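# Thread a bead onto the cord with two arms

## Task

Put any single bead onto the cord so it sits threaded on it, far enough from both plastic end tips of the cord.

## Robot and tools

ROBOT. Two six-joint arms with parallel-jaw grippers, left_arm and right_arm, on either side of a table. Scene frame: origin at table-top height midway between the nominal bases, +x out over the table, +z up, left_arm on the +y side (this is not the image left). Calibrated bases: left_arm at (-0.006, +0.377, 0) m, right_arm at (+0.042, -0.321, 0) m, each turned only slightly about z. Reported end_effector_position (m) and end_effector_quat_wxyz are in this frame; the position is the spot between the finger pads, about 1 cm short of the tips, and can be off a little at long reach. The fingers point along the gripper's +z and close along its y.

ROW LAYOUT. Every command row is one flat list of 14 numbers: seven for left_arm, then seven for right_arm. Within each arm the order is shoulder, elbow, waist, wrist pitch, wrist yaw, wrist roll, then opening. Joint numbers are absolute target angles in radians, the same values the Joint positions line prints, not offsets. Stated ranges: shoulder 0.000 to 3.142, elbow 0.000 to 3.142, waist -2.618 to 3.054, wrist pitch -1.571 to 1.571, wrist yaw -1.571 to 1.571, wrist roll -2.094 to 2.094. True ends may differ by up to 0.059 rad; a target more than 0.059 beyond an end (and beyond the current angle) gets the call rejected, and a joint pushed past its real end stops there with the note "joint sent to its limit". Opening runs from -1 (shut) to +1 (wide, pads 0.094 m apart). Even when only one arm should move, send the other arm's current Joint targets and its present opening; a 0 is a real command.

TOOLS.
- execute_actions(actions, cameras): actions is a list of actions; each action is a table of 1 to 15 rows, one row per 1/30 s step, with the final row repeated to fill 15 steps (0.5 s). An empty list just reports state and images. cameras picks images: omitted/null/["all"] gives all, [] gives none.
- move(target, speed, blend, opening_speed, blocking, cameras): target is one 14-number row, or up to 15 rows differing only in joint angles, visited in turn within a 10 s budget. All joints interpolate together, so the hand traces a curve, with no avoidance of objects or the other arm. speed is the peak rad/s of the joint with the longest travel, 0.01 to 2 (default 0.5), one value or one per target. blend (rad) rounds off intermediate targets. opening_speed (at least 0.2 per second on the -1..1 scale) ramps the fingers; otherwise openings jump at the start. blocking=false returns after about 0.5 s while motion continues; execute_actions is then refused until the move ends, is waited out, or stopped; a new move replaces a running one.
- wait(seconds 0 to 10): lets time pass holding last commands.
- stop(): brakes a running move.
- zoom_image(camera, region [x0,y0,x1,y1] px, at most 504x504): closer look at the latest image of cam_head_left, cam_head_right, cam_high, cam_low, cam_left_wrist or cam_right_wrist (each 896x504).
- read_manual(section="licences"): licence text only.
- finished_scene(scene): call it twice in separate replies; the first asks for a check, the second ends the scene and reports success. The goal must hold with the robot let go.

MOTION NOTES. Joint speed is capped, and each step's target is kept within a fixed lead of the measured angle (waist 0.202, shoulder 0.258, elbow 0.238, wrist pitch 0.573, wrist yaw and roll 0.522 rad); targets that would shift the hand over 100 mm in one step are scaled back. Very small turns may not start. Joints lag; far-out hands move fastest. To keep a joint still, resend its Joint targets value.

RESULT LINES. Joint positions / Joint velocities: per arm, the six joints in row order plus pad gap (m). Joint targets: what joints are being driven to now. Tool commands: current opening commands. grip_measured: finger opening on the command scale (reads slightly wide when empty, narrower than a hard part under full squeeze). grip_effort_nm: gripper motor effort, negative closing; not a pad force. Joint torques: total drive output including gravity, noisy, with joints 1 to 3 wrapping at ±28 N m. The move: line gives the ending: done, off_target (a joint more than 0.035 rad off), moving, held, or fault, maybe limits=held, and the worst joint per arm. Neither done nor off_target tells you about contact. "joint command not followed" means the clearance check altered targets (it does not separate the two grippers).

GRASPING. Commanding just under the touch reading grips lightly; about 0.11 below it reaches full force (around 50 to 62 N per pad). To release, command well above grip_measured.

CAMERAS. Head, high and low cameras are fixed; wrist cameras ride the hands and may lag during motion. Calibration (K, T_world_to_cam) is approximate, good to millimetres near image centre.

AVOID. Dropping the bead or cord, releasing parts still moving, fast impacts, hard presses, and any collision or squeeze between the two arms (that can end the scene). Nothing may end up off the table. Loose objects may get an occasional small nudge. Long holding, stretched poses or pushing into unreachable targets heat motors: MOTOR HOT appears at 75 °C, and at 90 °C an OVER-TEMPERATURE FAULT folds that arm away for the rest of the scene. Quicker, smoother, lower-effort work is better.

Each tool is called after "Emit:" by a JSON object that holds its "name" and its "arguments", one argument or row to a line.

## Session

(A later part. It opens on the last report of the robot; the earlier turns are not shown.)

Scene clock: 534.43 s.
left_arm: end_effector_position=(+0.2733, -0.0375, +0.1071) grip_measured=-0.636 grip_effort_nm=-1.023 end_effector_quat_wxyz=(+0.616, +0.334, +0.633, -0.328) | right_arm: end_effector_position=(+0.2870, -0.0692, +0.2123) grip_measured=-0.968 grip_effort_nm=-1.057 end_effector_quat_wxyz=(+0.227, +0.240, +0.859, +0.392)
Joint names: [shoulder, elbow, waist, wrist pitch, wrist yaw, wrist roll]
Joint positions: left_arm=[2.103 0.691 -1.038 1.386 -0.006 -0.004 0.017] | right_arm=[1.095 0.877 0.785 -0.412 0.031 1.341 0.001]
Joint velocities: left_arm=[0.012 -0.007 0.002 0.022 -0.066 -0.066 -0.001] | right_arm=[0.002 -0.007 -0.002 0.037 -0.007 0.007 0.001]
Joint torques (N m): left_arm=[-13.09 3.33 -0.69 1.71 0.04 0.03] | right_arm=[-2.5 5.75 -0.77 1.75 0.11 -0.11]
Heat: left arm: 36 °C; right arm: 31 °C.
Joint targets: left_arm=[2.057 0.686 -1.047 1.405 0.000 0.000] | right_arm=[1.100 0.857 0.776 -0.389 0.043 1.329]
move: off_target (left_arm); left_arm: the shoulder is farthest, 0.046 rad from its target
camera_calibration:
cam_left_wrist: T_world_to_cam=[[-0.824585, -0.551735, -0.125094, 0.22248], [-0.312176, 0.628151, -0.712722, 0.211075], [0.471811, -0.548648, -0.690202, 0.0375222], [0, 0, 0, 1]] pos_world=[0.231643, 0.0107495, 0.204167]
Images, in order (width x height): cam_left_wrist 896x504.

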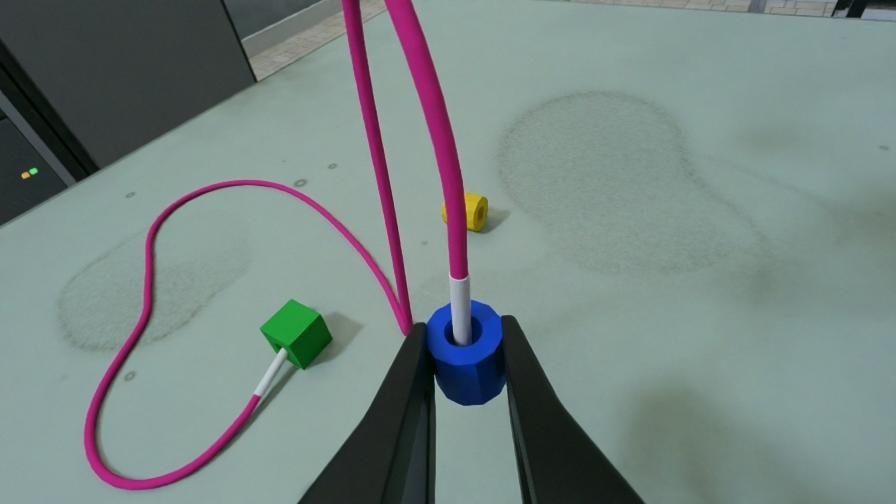

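Emit:
{"name": "move", "arguments": {
  "target": [2.057,0.686,-1.047,1.405,0,0,-0.75,1.1,0.75,0.776,-0.28,0.043,1.329,-1],
  "speed": 0.06,
  "cameras": ["cam_left_wrist","cam_low"]
}}

Emit:
{"name": "zoom_image", "arguments": {
  "camera": "cam_low",
  "region": [200, 180, 340, 290]
}}

Scene clock: 542.57 s.
left_arm: end_effector_position=(+0.2733, -0.0375, +0.1071) grip_measured=-0.636 grip_effort_nm=-1.023 end_effector_quat_wxyz=(+0.616, +0.334, +0.633, -0.328) | right_arm: end_effector_position=(+0.2866, -0.0697, +0.1855) grip_measured=-0.968 grip_effort_nm=-1.057 end_effector_quat_wxyz=(+0.227, +0.240, +0.858, +0.393)
Joint names: [shoulder, elbow, waist, wrist pitch, wrist yaw, wrist roll]
Joint positions: left_arm=[2.103 0.691 -1.038 1.386 -0.006 -0.004 0.017] | right_arm=[1.095 0.769 0.785 -0.303 0.031 1.341 0.001]
Joint velocities: left_arm=[-0.017 -0.017 0.002 -0.007 -0.051 0.037 -0.001] | right_arm=[0.002 -0.007 -0.012 -0.007 0.022 -0.007 -0.001]
Joint torques (N m): left_arm=[-13.09 3.32 -0.68 1.71 0.03 0.02] | right_arm=[-2.54 5.79 -0.75 1.75 0.12 -0.11]
Heat: left arm: 36 °C; right arm: 31 °C.
Joint targets: left_arm=[2.057 0.686 -1.047 1.405 0.000 0.000] | right_arm=[1.100 0.750 0.776 -0.280 0.043 1.329]
move: off_target (left_arm); left_arm: the shoulder is farthest, 0.046 rad from its target
camera_calibration:
cam_left_wrist: T_world_to_cam=[[-0.824585, -0.551735, -0.125094, 0.22248], [-0.312176, 0.628151, -0.712722, 0.211075], [0.471811, -0.548648, -0.690202, 0.0375222], [0, 0, 0, 1]] pos_world=[0.231643, 0.0107495, 0.204167]
Images, in order (width x height): cam_low 896x504, cam_left_wrist 896x504.

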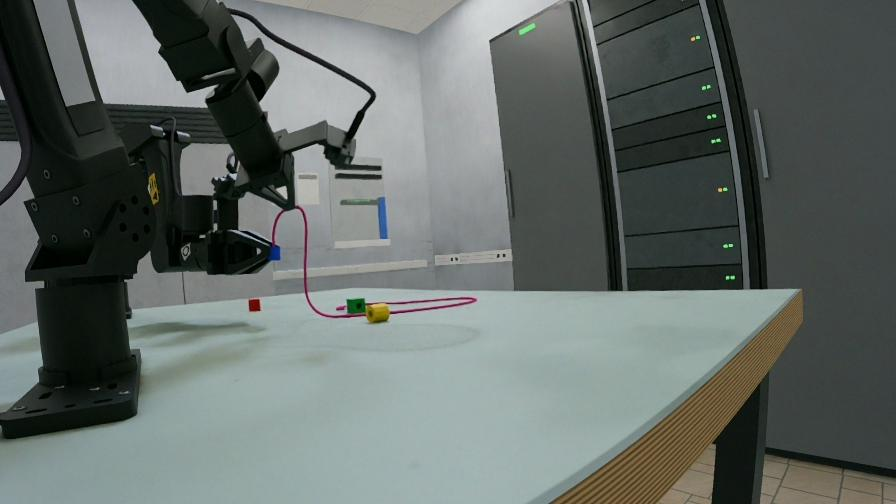

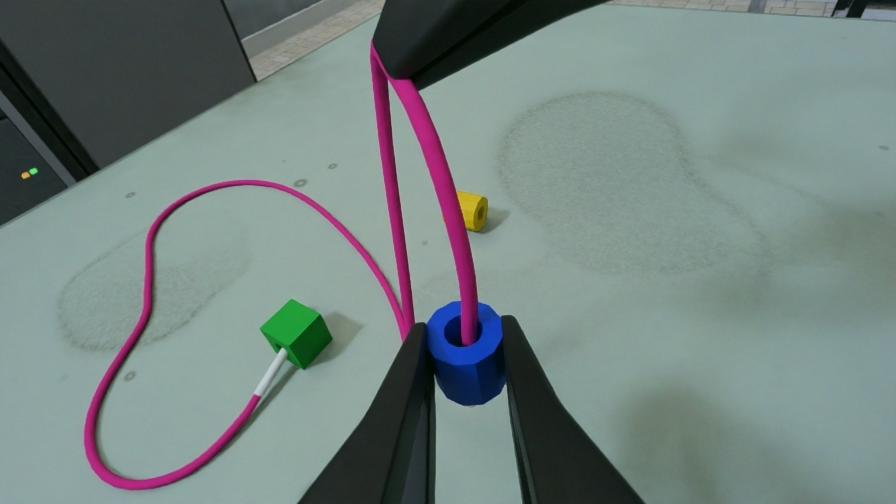

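Scaled by 3.600 from the camera's 896x504 image, which has a finer 1280x720 frame.

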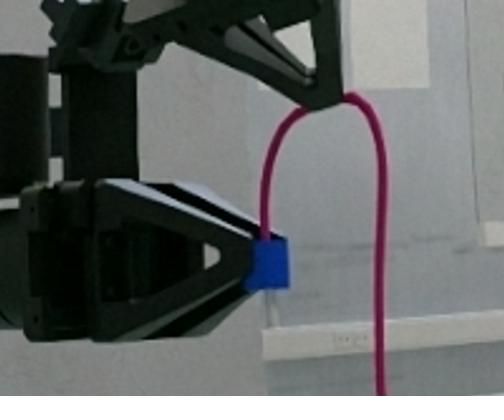

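Emit:
{"name": "move", "arguments": {
  "target": [2.057,0.686,-1.047,1.405,0,0,-0.75,1.1,0.60,0.776,-0.13,0.043,1.329,-1],
  "speed": 0.08,
  "cameras": ["cam_left_wrist","cam_low"]
}}

Emit:
{"name": "zoom_image", "arguments": {
  "camera": "cam_low",
  "region": [200, 180, 340, 310]
}}

Scene clock: 550.47 s.
left_arm: end_effector_position=(+0.2733, -0.0375, +0.1071) grip_measured=-0.636 grip_effort_nm=-1.033 end_effector_quat_wxyz=(+0.616, +0.334, +0.633, -0.328) | right_arm: end_effector_position=(+0.2824, -0.0740, +0.1483) grip_measured=-0.968 grip_effort_nm=-1.053 end_effector_quat_wxyz=(+0.228, +0.240, +0.858, +0.393)
Joint names: [shoulder, elbow, waist, wrist pitch, wrist yaw, wrist roll]
Joint positions: left_arm=[2.103 0.691 -1.038 1.386 -0.006 -0.004 0.017] | right_arm=[1.095 0.619 0.785 -0.153 0.031 1.341 0.001]
Joint velocities: left_arm=[-0.022 -0.007 -0.007 0.022 -0.007 -0.051 0.001] | right_arm=[0.002 -0.007 -0.002 -0.037 0.037 0.037 0]
Joint torques (N m): left_arm=[-13.08 3.33 -0.69 1.71 0.04 0.03] | right_arm=[-2.39 5.6 -0.75 1.74 0.13 -0.11]
Heat: left arm: 36 °C; right arm: 31 °C.
Joint targets: left_arm=[2.057 0.686 -1.047 1.405 0.000 0.000] | right_arm=[1.100 0.600 0.776 -0.130 0.043 1.329]
move: off_target (left_arm); left_arm: the shoulder is farthest, 0.046 rad from its target
camera_calibration:
cam_left_wrist: T_world_to_cam=[[-0.824585, -0.551735, -0.125094, 0.22248], [-0.312176, 0.628151, -0.712722, 0.211075], [0.471811, -0.548648, -0.690202, 0.0375222], [0, 0, 0, 1]] pos_world=[0.231643, 0.0107495, 0.204167]
Images, in order (width x height): cam_low 896x504, cam_left_wrist 896x504.

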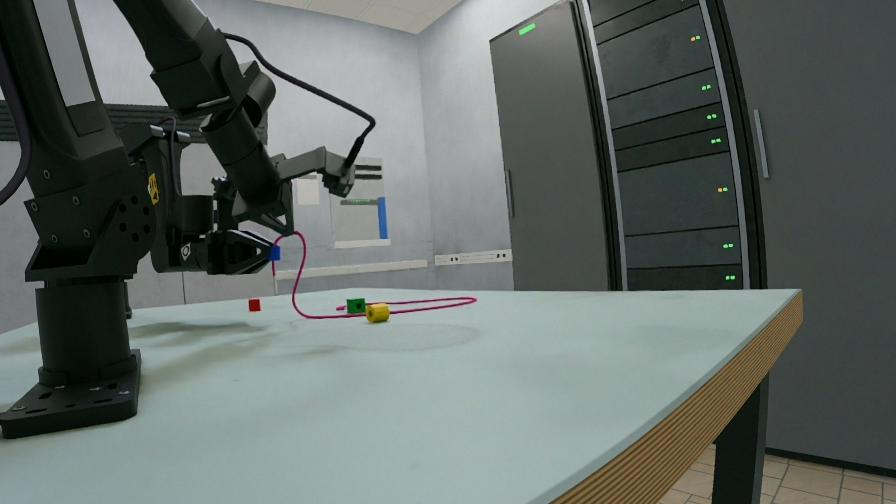

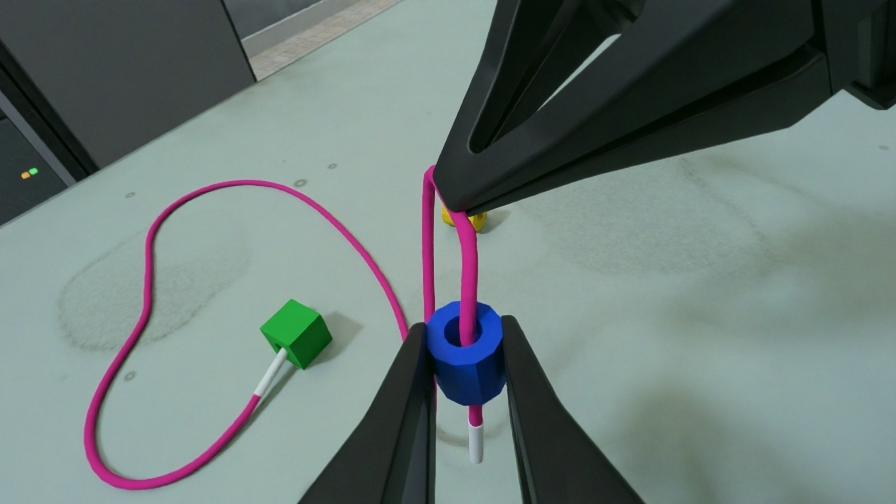

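Scaled by 3.600 from the camera's 896x504 image, which has a finer 1280x720 frame.

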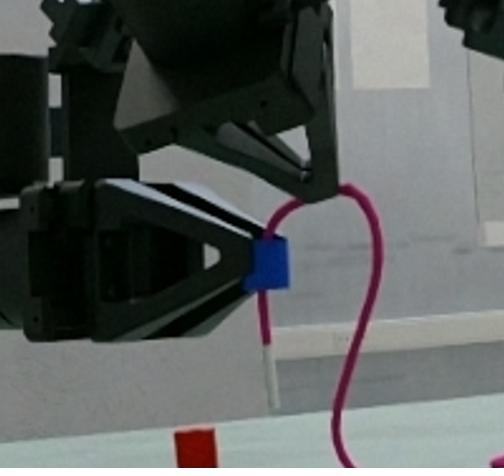

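Emit:
{"name": "move", "arguments": {
  "target": [2.057,0.686,-1.047,1.405,0,0,-0.75,1.1,0.60,0.776,-0.13,0.043,1.329,-0.6],
  "speed": 0.1,
  "opening_speed": 0.4,
  "cameras": ["cam_left_wrist"]
}}

Emit:
{"name": "move", "arguments": {
  "target": [2.057,0.686,-1.047,1.405,0,0,-0.75,0.93,0.56,0.776,-0.1,0.043,1.329,-0.5],
  "speed": 0.15,
  "cameras": ["cam_left_wrist","cam_low"]
}}

Scene clock: 575.90 s.
left_arm: end_effector_position=(+0.2733, -0.0375, +0.1071) grip_measured=-0.636 grip_effort_nm=-1.028 end_effector_quat_wxyz=(+0.616, +0.334, +0.633, -0.328) | right_arm: end_effector_position=(+0.2826, -0.0739, +0.1485) grip_measured=-0.603 grip_effort_nm=0.120 end_effector_quat_wxyz=(+0.228, +0.239, +0.858, +0.393)
Joint names: [shoulder, elbow, waist, wrist pitch, wrist yaw, wrist roll]
Joint positions: left_arm=[2.103 0.691 -1.038 1.386 -0.006 -0.004 0.017] | right_arm=[1.095 0.619 0.785 -0.152 0.031 1.341 0.019]
Joint velocities: left_arm=[-0.022 -0.002 -0.007 0.022 -0.037 -0.022 0] | right_arm=[0.002 -0.007 0.002 -0.051 -0.022 -0.051 0.001]
Joint torques (N m): left_arm=[-13.09 3.34 -0.69 1.72 0.04 0.03] | right_arm=[-2.37 5.63 -0.81 1.74 0.11 -0.11]
Heat: left arm: 36 °C; right arm: 33 °C.
Joint targets: left_arm=[2.057 0.686 -1.047 1.405 0.000 0.000] | right_arm=[1.100 0.600 0.776 -0.130 0.043 1.329]
move: off_target (left_arm); left_arm: the shoulder is farthest, 0.046 rad from its target
camera_calibration:
cam_left_wrist: T_world_to_cam=[[-0.824585, -0.551735, -0.125094, 0.22248], [-0.312176, 0.628151, -0.712722, 0.211075], [0.471811, -0.548648, -0.690202, 0.0375222], [0, 0, 0, 1]] pos_world=[0.231643, 0.0107495, 0.204167]
Images, in order (width x height): cam_left_wrist 896x504.

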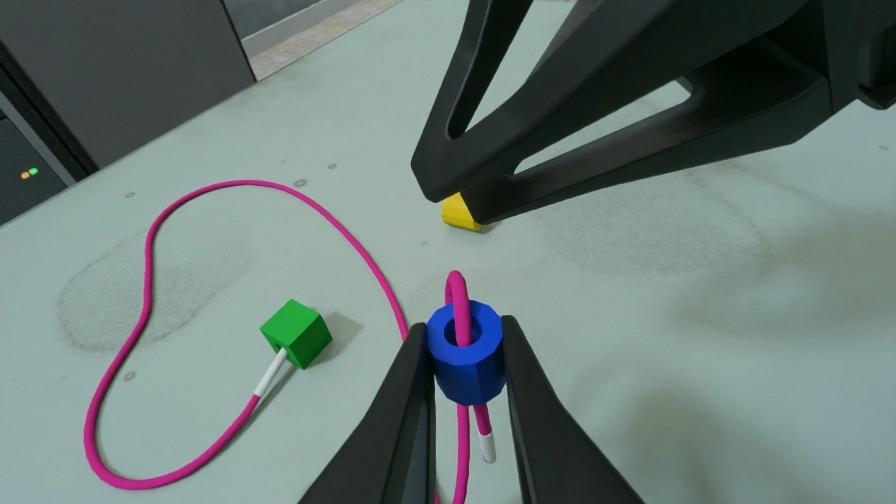

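Scene clock: 577.37 s.
left_arm: end_effector_position=(+0.2733, -0.0375, +0.1071) grip_measured=-0.636 grip_effort_nm=-1.028 end_effector_quat_wxyz=(+0.616, +0.334, +0.633, -0.328) | right_arm: end_effector_position=(+0.2757, -0.0811, +0.1842) grip_measured=-0.503 grip_effort_nm=0.125 end_effector_quat_wxyz=(+0.256, +0.232, +0.825, +0.447)
Joint names: [shoulder, elbow, waist, wrist pitch, wrist yaw, wrist roll]
Joint positions: left_arm=[2.103 0.691 -1.038 1.386 -0.006 -0.004 0.017] | right_arm=[0.948 0.581 0.785 -0.122 0.031 1.341 0.023]
Joint velocities: left_arm=[-0.017 -0.012 0.002 0.066 -0.007 0.022 0] | right_arm=[0.017 -0.007 -0.012 -0.022 0.022 0.022 0]
Joint torques (N m): left_arm=[-13.09 3.33 -0.66 1.71 0.04 0.03] | right_arm=[-3.18 5.72 -0.77 1.84 0.11 -0.1]
Heat: left arm: 36 °C; right arm: 33 °C.
Joint targets: left_arm=[2.057 0.686 -1.047 1.405 0.000 0.000] | right_arm=[0.930 0.560 0.776 -0.100 0.043 1.329]
move: off_target (left_arm); left_arm: the shoulder is farthest, 0.046 rad from its target
camera_calibration:
cam_left_wrist: T_world_to_cam=[[-0.824585, -0.551735, -0.125094, 0.22248], [-0.312176, 0.628151, -0.712722, 0.211075], [0.471811, -0.548648, -0.690202, 0.0375222], [0, 0, 0, 1]] pos_world=[0.231643, 0.0107495, 0.204167]
Images, in order (width x height): cam_low 896x504, cam_left_wrist 896x504.

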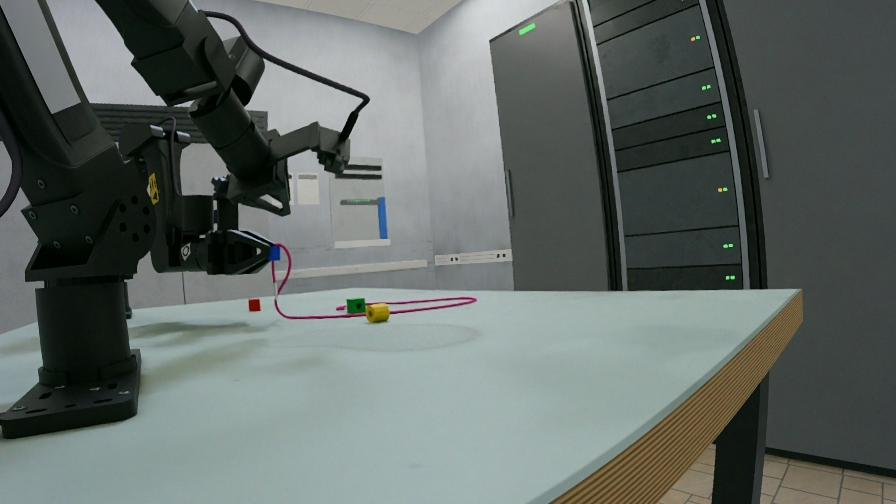

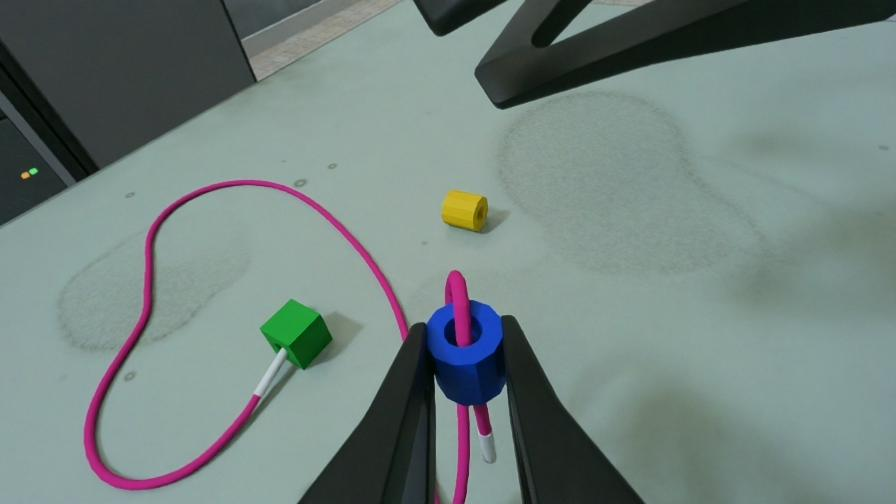

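Emit:
{"name": "zoom_image", "arguments": {
  "camera": "cam_low",
  "region": [200, 210, 340, 330]
}}

Emit:
{"name": "zoom_image", "arguments": {
  "camera": "cam_left_wrist",
  "region": [350, 250, 600, 500]
}}

Scaled by 3.600 from the camera's 896x504 image, which has a finer 1280x720 frame.

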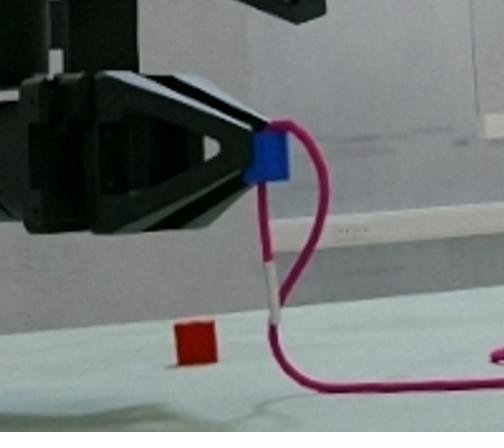

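Scaled by 2.016 from the camera's 896x504 image, which has a finer 1280x720 frame.

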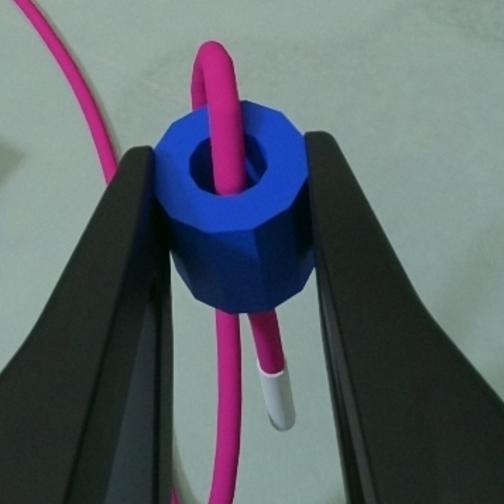

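Emit:
{"name": "move", "arguments": {
  "target": [
    [2.057,0.686,-1.047,1.405,0,0,-0.75,0.78,0.12,0.83,0.29,0.02,0.35,-0.68],
    [2.057,0.686,-1.047,1.405,0,0,-0.75,1.12,0.025,0.889,0.745,0,0.34,-0.68]
  ],
  "speed": 0.35
}}

Emit:
{"name": "zoom_image", "arguments": {
  "camera": "cam_right_wrist",
  "region": [300, 100, 700, 500]
}}

Scene clock: 601.60 s.
left_arm: end_effector_position=(+0.2733, -0.0375, +0.1071) grip_measured=-0.636 grip_effort_nm=-1.028 end_effector_quat_wxyz=(+0.616, +0.334, +0.633, -0.328) | right_arm: end_effector_position=(+0.2302, -0.0803, +0.0815) grip_measured=-0.677 grip_effort_nm=-0.168 end_effector_quat_wxyz=(+0.463, -0.225, +0.790, +0.333)
Joint names: [shoulder, elbow, waist, wrist pitch, wrist yaw, wrist roll]
Joint positions: left_arm=[2.103 0.691 -1.038 1.386 -0.006 -0.004 0.017] | right_arm=[1.117 0.041 0.88 0.717 0.007 0.349 0.015]
Joint velocities: left_arm=[0.002 -0.007 0.022 -0.081 -0.051 -0.007 0] | right_arm=[0.002 -0.007 0.007 -0.095 0.051 0.007 -0.002]
Joint torques (N m): left_arm=[-13.08 3.32 -0.68 1.72 0.05 0.02] | right_arm=[-1.11 4.36 0.8 1.98 -0.09 -0.08]
Heat: left arm: 36 °C; right arm: 32 °C.
Joint targets: left_arm=[2.057 0.686 -1.047 1.405 0.000 0.000] | right_arm=[1.120 0.025 0.889 0.745 0.000 0.340]
move: off_target (left_arm); left_arm: the shoulder is farthest, 0.046 rad from its target
camera_calibration:
cam_left_wrist: T_world_to_cam=[[-0.824585, -0.551735, -0.125094, 0.22248], [-0.312176, 0.628151, -0.712722, 0.211075], [0.471811, -0.548648, -0.690202, 0.0375222], [0, 0, 0, 1]] pos_world=[0.231643, 0.0107495, 0.204167]
cam_right_wrist: T_world_to_cam=[[0.612441, -0.679004, -0.404808, -0.160575], [-0.787718, -0.48114, -0.384714, 0.19918], [0.066453, 0.554489, -0.829534, 0.212766], [0, 0, 0, 1]] pos_world=[0.241101, -0.131174, 0.188122]

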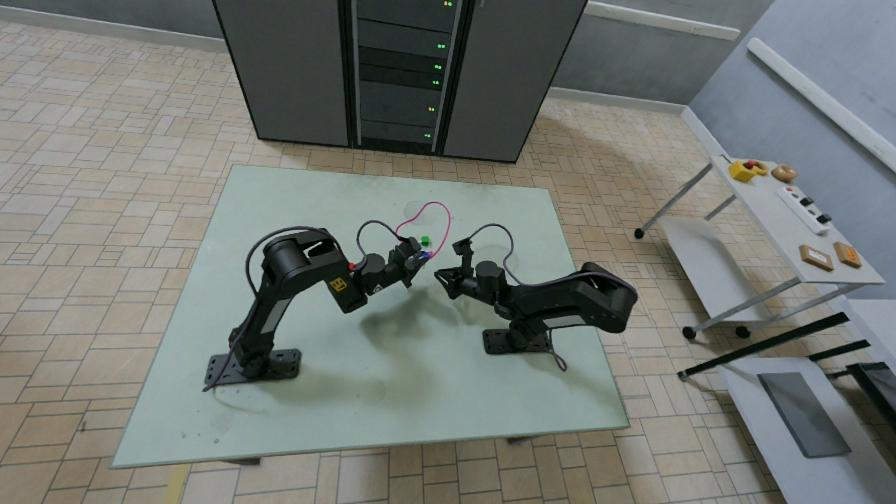

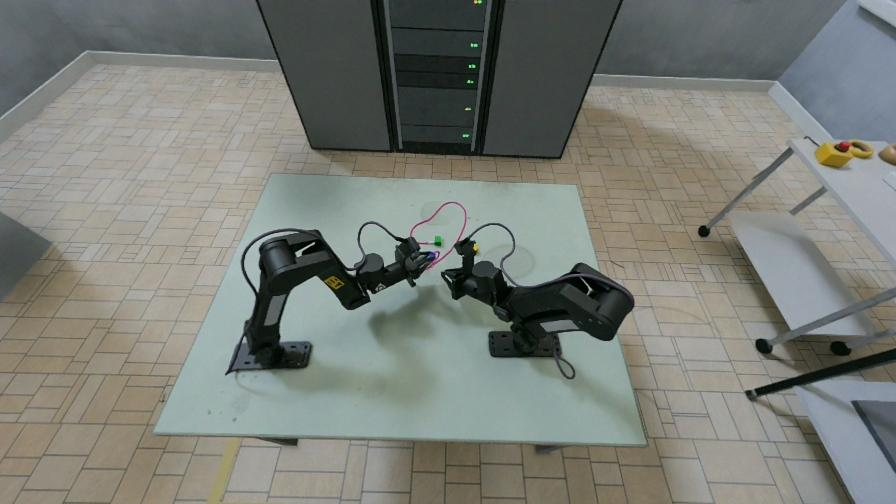

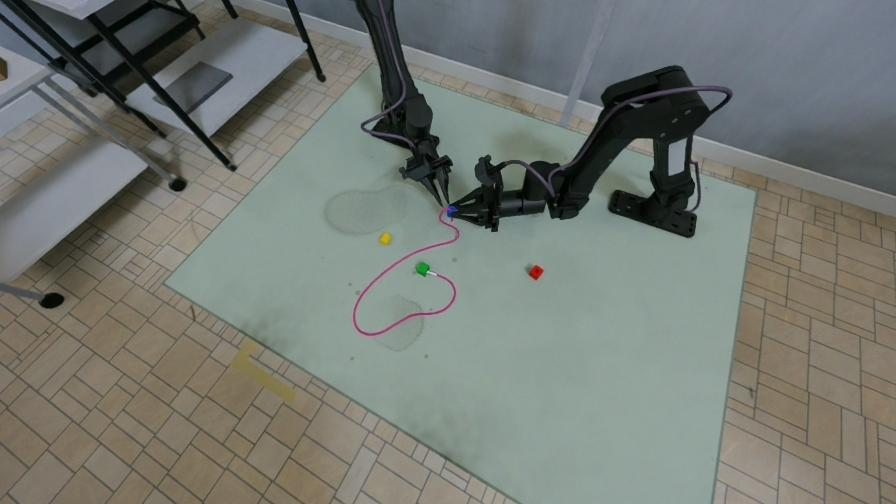

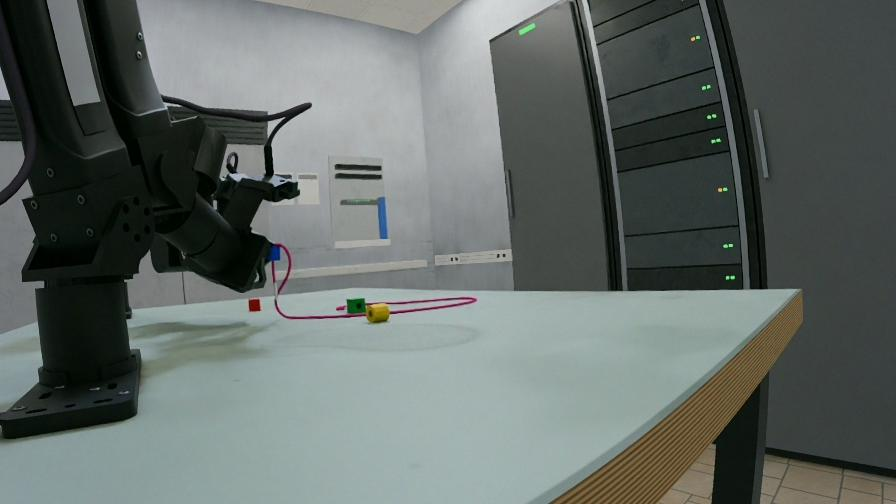

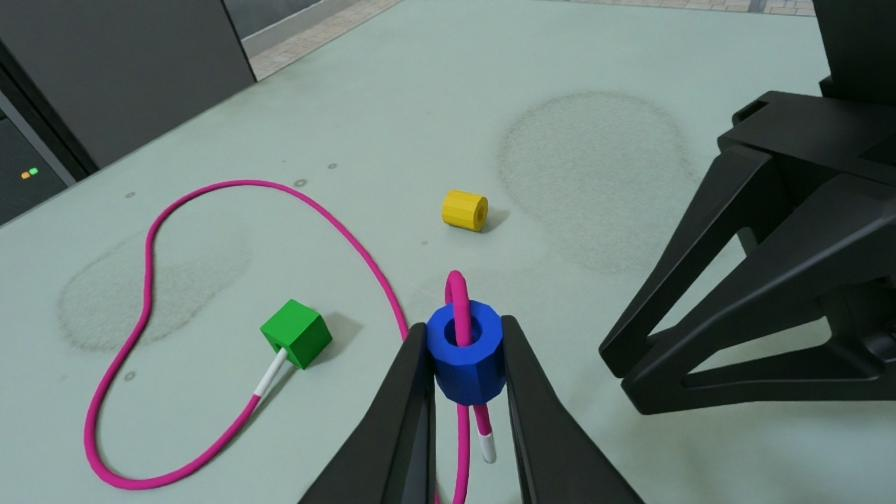

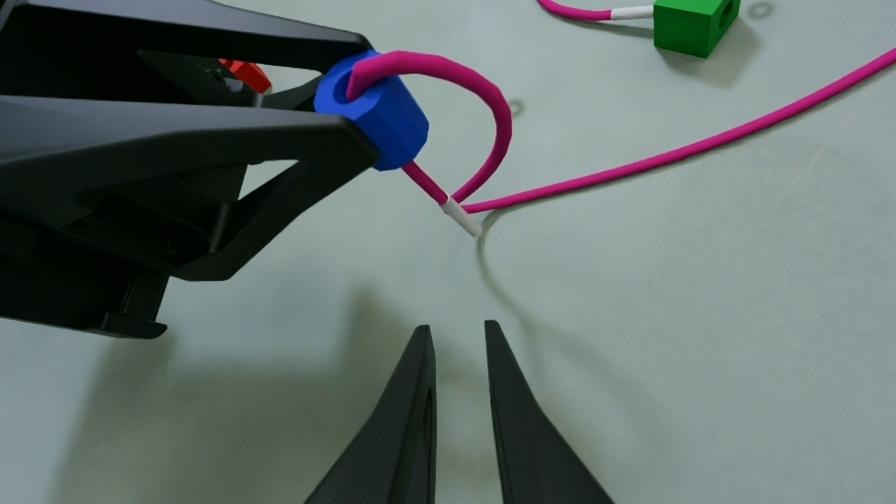

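Scaled by 1.260 from the camera's 896x504 image, which has a finer 1280x720 frame.

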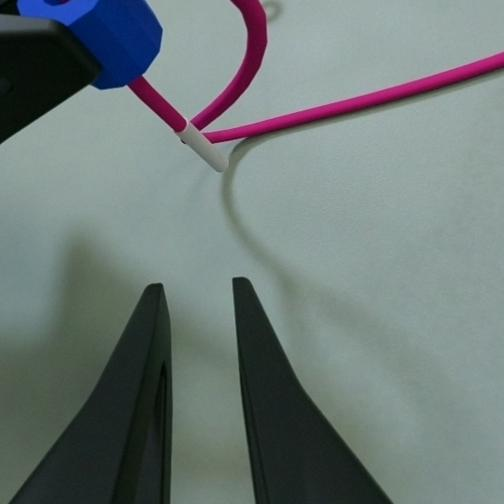

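Emit:
{"name": "move", "arguments": {
  "target": [2.057,0.686,-1.047,1.405,0,0,-0.75,1.372,0.124,0.889,0.892,0,0.34,-0.68],
  "speed": 0.3,
  "cameras": ["cam_right_wrist","cam_low"]
}}

Emit:
{"name": "zoom_image", "arguments": {
  "camera": "cam_right_wrist",
  "region": [300, 80, 660, 400]
}}

Emit:
{"name": "zoom_image", "arguments": {
  "camera": "cam_low",
  "region": [330, 100, 650, 290]
}}

Scene clock: 628.83 s.
left_arm: end_effector_position=(+0.2733, -0.0375, +0.1071) grip_measured=-0.636 grip_effort_nm=-1.033 end_effector_quat_wxyz=(+0.616, +0.334, +0.633, -0.328) | right_arm: end_effector_position=(+0.2409, -0.0664, +0.0620) grip_measured=-0.677 grip_effort_nm=-0.168 end_effector_quat_wxyz=(+0.446, -0.229, +0.804, +0.321)
Joint names: [shoulder, elbow, waist, wrist pitch, wrist yaw, wrist roll]
Joint positions: left_arm=[2.103 0.691 -1.038 1.386 -0.006 -0.004 0.017] | right_arm=[1.365 0.093 0.88 0.864 0.006 0.348 0.015]
Joint velocities: left_arm=[-0.022 -0.002 -0.007 -0.007 -0.022 -0.051 -0.001] | right_arm=[0.012 -0.017 0.002 0.037 -0.066 -0.007 0]
Joint torques (N m): left_arm=[-13.11 3.32 -0.69 1.71 0.04 0.03] | right_arm=[-2.17 7.01 0.76 1.98 -0.07 -0.07]
Heat: left arm: 36 °C; right arm: 35 °C.
Joint targets: left_arm=[2.057 0.686 -1.047 1.405 0.000 0.000] | right_arm=[1.372 0.124 0.889 0.892 0.000 0.340]
move: off_target (left_arm); left_arm: the shoulder is farthest, 0.046 rad from its target
camera_calibration:
cam_right_wrist: T_world_to_cam=[[0.600908, -0.694048, -0.396493, -0.164313], [-0.798288, -0.495921, -0.341758, 0.205724], [0.0405674, 0.521881, -0.852053, 0.193579], [0, 0, 0, 1]] pos_world=[0.255111, -0.113044, 0.170099]
Images, in order (width x height): cam_low 896x504, cam_right_wrist 896x504.

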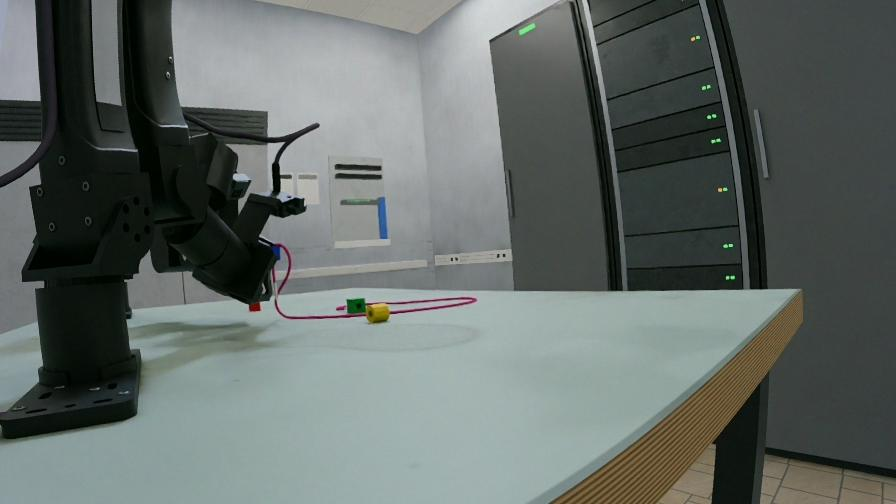

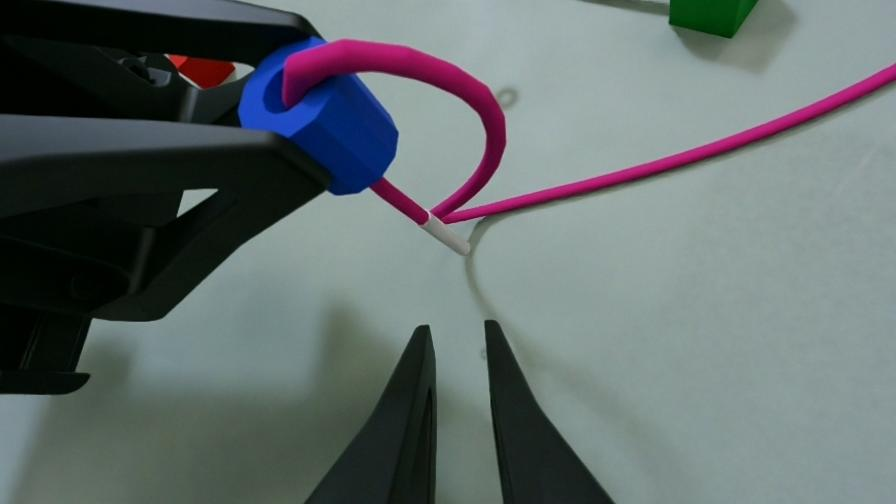

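Scaled by 1.400 from the camera's 896x504 image, which has a finer 1280x720 frame.

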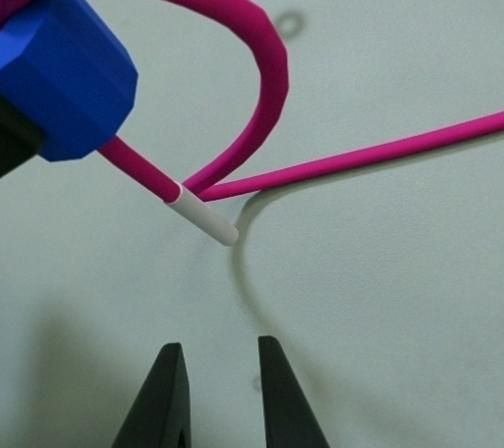

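Scaled by 1.575 from the camera's 896x504 image, which has a finer 1280x720 frame.

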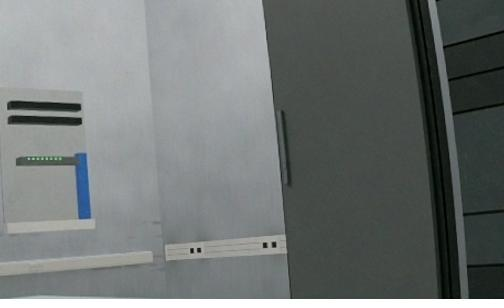

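Emit:
{"name": "move", "arguments": {
  "target": [2.057,0.686,-1.047,1.405,0,0,-0.75,1.445,0.20,0.889,0.93,0,0.34,-0.68],
  "speed": 0.2,
  "cameras": ["cam_right_wrist"]
}}

Emit:
{"name": "zoom_image", "arguments": {
  "camera": "cam_right_wrist",
  "region": [300, 80, 660, 400]
}}

Scene clock: 641.63 s.
left_arm: end_effector_position=(+0.2733, -0.0375, +0.1071) grip_measured=-0.636 grip_effort_nm=-1.023 end_effector_quat_wxyz=(+0.616, +0.334, +0.633, -0.328) | right_arm: end_effector_position=(+0.2556, -0.0475, +0.0760) grip_measured=-0.677 grip_effort_nm=-0.168 end_effector_quat_wxyz=(+0.461, -0.226, +0.792, +0.331)
Joint names: [shoulder, elbow, waist, wrist pitch, wrist yaw, wrist roll]
Joint positions: left_arm=[2.103 0.691 -1.038 1.386 -0.006 -0.004 0.017] | right_arm=[1.436 0.17 0.88 0.902 0.006 0.348 0.015]
Joint velocities: left_arm=[-0.007 0.007 -0.002 -0.081 -0.051 -0.066 0] | right_arm=[0.002 0.017 -0.002 0.022 -0.051 -0.022 -0.001]
Joint torques (N m): left_arm=[-13.08 3.33 -0.66 1.71 0.04 0.03] | right_arm=[-2.78 6.98 0.77 1.99 -0.07 -0.08]
Heat: left arm: 37 °C; right arm: 34 °C.
Joint targets: left_arm=[2.057 0.686 -1.047 1.405 0.000 0.000] | right_arm=[1.445 0.200 0.889 0.930 0.000 0.340]
move: off_target (left_arm); left_arm: the shoulder is farthest, 0.046 rad from its target
camera_calibration:
cam_right_wrist: T_world_to_cam=[[0.611716, -0.680209, -0.40388, -0.156059], [-0.78854, -0.48344, -0.380119, 0.232627], [0.0633088, 0.551001, -0.8321, 0.189159], [0, 0, 0, 1]] pos_world=[0.266924, -0.0979178, 0.182796]
Images, in order (width x height): cam_right_wrist 896x504.

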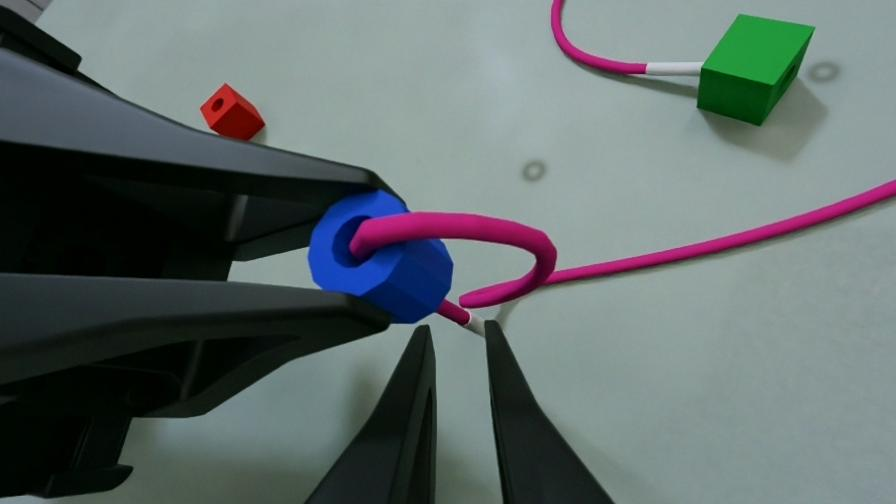

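Scaled by 1.400 from the camera's 896x504 image, which has a finer 1280x720 frame.

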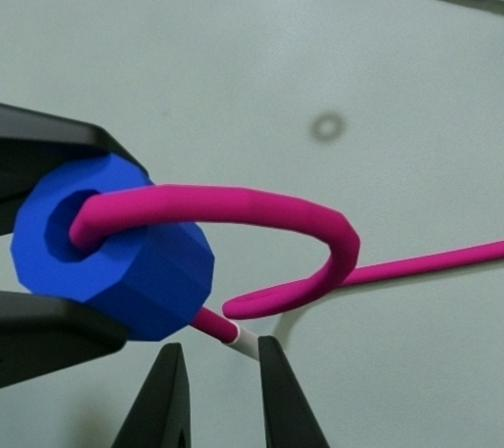

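Emit:
{"name": "move", "arguments": {
  "target": [2.057,0.686,-1.047,1.405,0,0,-0.75,1.51,0.245,0.889,0.94,0,0.34,-0.68],
  "speed": 0.2,
  "cameras": ["cam_right_wrist","cam_left_wrist"]
}}

Emit:
{"name": "zoom_image", "arguments": {
  "camera": "cam_right_wrist",
  "region": [300, 80, 660, 400]
}}

Scene clock: 648.63 s.
left_arm: end_effector_position=(+0.2733, -0.0375, +0.1071) grip_measured=-0.636 grip_effort_nm=-1.023 end_effector_quat_wxyz=(+0.616, +0.334, +0.633, -0.328) | right_arm: end_effector_position=(+0.2627, -0.0385, +0.0726) grip_measured=-0.677 grip_effort_nm=-0.173 end_effector_quat_wxyz=(+0.457, -0.227, +0.795, +0.329)
Joint names: [shoulder, elbow, waist, wrist pitch, wrist yaw, wrist roll]
Joint positions: left_arm=[2.103 0.691 -1.038 1.386 -0.006 -0.004 0.017] | right_arm=[1.501 0.214 0.88 0.912 0.006 0.348 0.015]
Joint velocities: left_arm=[0.002 0.002 0.007 -0.007 -0.022 0.051 0] | right_arm=[-0.007 0.002 0.012 -0.007 -0.022 -0.007 0]
Joint torques (N m): left_arm=[-13.09 3.32 -0.69 1.71 0.04 0.03] | right_arm=[-3.3 6.93 0.76 1.95 -0.07 -0.08]
Heat: left arm: 37 °C; right arm: 35 °C.
Joint targets: left_arm=[2.057 0.686 -1.047 1.405 0.000 0.000] | right_arm=[1.510 0.245 0.889 0.940 0.000 0.340]
move: off_target (left_arm); left_arm: the shoulder is farthest, 0.046 rad from its target
camera_calibration:
cam_left_wrist: T_world_to_cam=[[-0.824585, -0.551735, -0.125094, 0.22248], [-0.312176, 0.628151, -0.712722, 0.211075], [0.471811, -0.548648, -0.690202, 0.0375222], [0, 0, 0, 1]] pos_world=[0.231643, 0.0107495, 0.204167]
cam_right_wrist: T_world_to_cam=[[0.609066, -0.683602, -0.402153, -0.155152], [-0.791009, -0.486601, -0.370844, 0.241153], [0.0578217, 0.543975, -0.837107, 0.182434], [0, 0, 0, 1]] pos_world=[0.274703, -0.0879565, 0.179751]
Images, in order (width x height): cam_left_wrist 896x504, cam_right_wrist 896x504.

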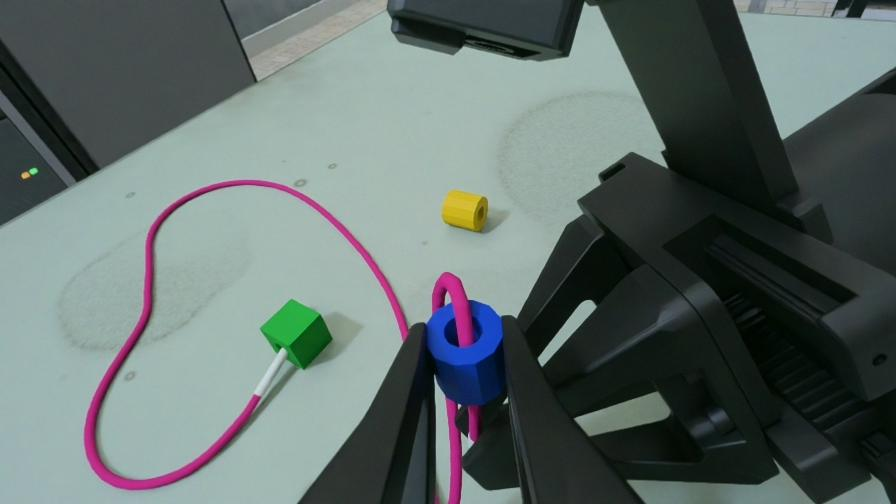

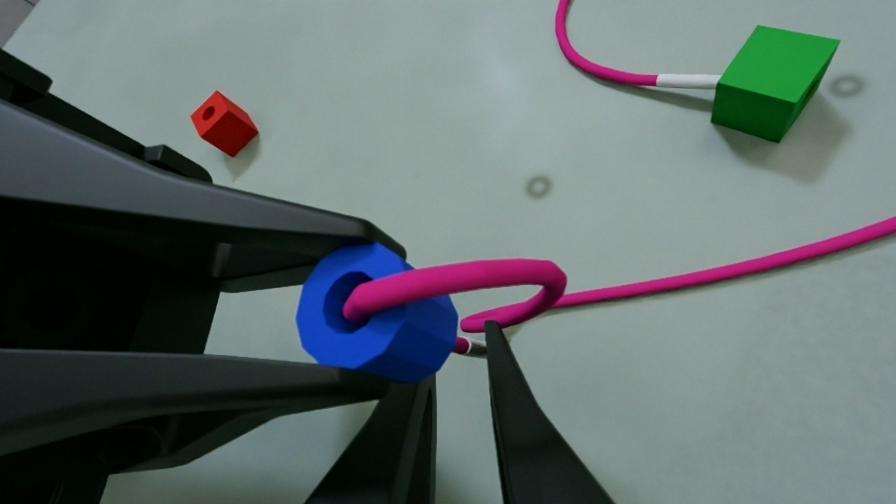

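Scaled by 1.400 from the camera's 896x504 image, which has a finer 1280x720 frame.

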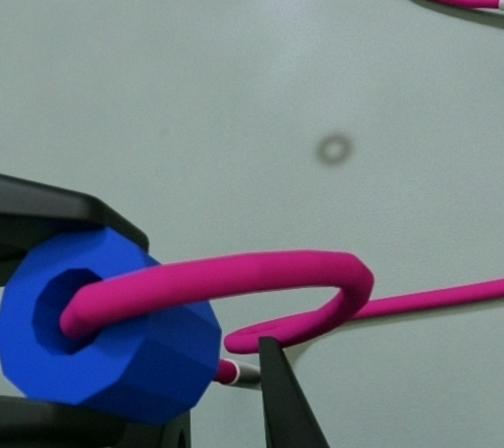

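Emit:
{"name": "move", "arguments": {
  "target": [2.057,0.686,-1.047,1.405,0,0,-0.75,1.51,0.245,0.889,0.94,0,0.34,-1],
  "opening_speed": 0.5,
  "cameras": ["cam_right_wrist","cam_left_wrist"]
}}

Emit:
{"name": "zoom_image", "arguments": {
  "camera": "cam_right_wrist",
  "region": [300, 140, 660, 460]
}}

Scene clock: 657.97 s.
left_arm: end_effector_position=(+0.2733, -0.0375, +0.1071) grip_measured=-0.636 grip_effort_nm=-1.028 end_effector_quat_wxyz=(+0.616, +0.334, +0.633, -0.328) | right_arm: end_effector_position=(+0.2627, -0.0384, +0.0729) grip_measured=-0.928 grip_effort_nm=-1.033 end_effector_quat_wxyz=(+0.457, -0.226, +0.794, +0.329)
Joint names: [shoulder, elbow, waist, wrist pitch, wrist yaw, wrist roll]
Joint positions: left_arm=[2.103 0.691 -1.038 1.386 -0.006 -0.004 0.017] | right_arm=[1.501 0.214 0.88 0.913 0.006 0.348 0.003]
Joint velocities: left_arm=[-0.017 -0.017 -0.007 -0.066 0.037 -0.037 0] | right_arm=[-0.007 0.007 0.002 0.037 0.037 -0.066 0]
Joint torques (N m): left_arm=[-13.08 3.32 -0.69 1.71 0.04 0.03] | right_arm=[-3.29 6.98 0.75 1.97 -0.07 -0.07]
Heat: left arm: 37 °C; right arm: 35 °C.
Joint targets: left_arm=[2.057 0.686 -1.047 1.405 0.000 0.000] | right_arm=[1.510 0.245 0.889 0.940 0.000 0.340]
move: off_target (left_arm); left_arm: the shoulder is farthest, 0.046 rad from its target
camera_calibration:
cam_left_wrist: T_world_to_cam=[[-0.824585, -0.551735, -0.125094, 0.22248], [-0.312176, 0.628151, -0.712722, 0.211075], [0.471811, -0.548648, -0.690202, 0.0375222], [0, 0, 0, 1]] pos_world=[0.231643, 0.0107495, 0.204167]
cam_right_wrist: T_world_to_cam=[[0.60935, -0.683239, -0.40234, -0.155076], [-0.790747, -0.486266, -0.37184, 0.241358], [0.0584112, 0.544729, -0.836575, 0.182442], [0, 0, 0, 1]] pos_world=[0.274692, -0.0879711, 0.17998]
Images, in order (width x height): cam_left_wrist 896x504, cam_right_wrist 896x504.

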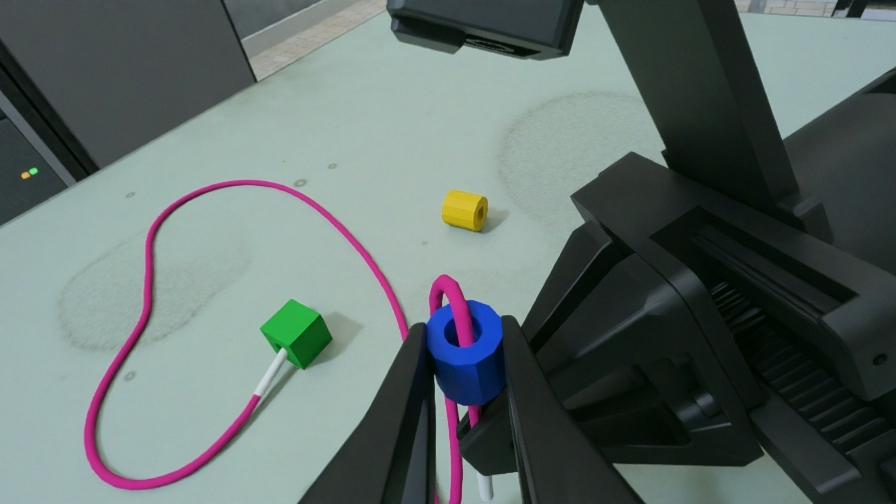

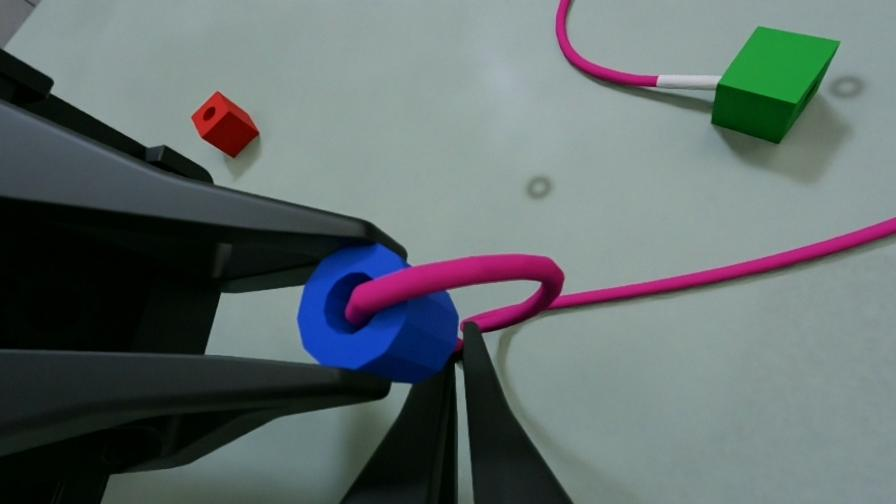

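Scaled by 1.400 from the camera's 896x504 image, which has a finer 1280x720 frame.

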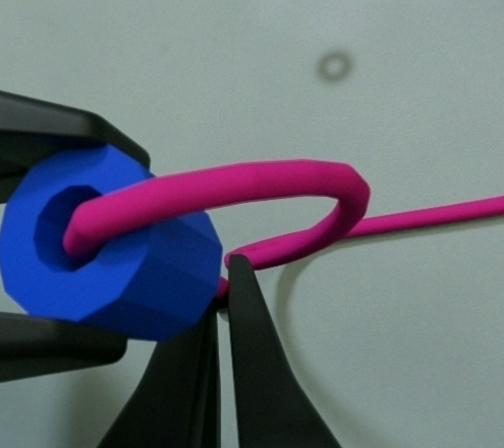

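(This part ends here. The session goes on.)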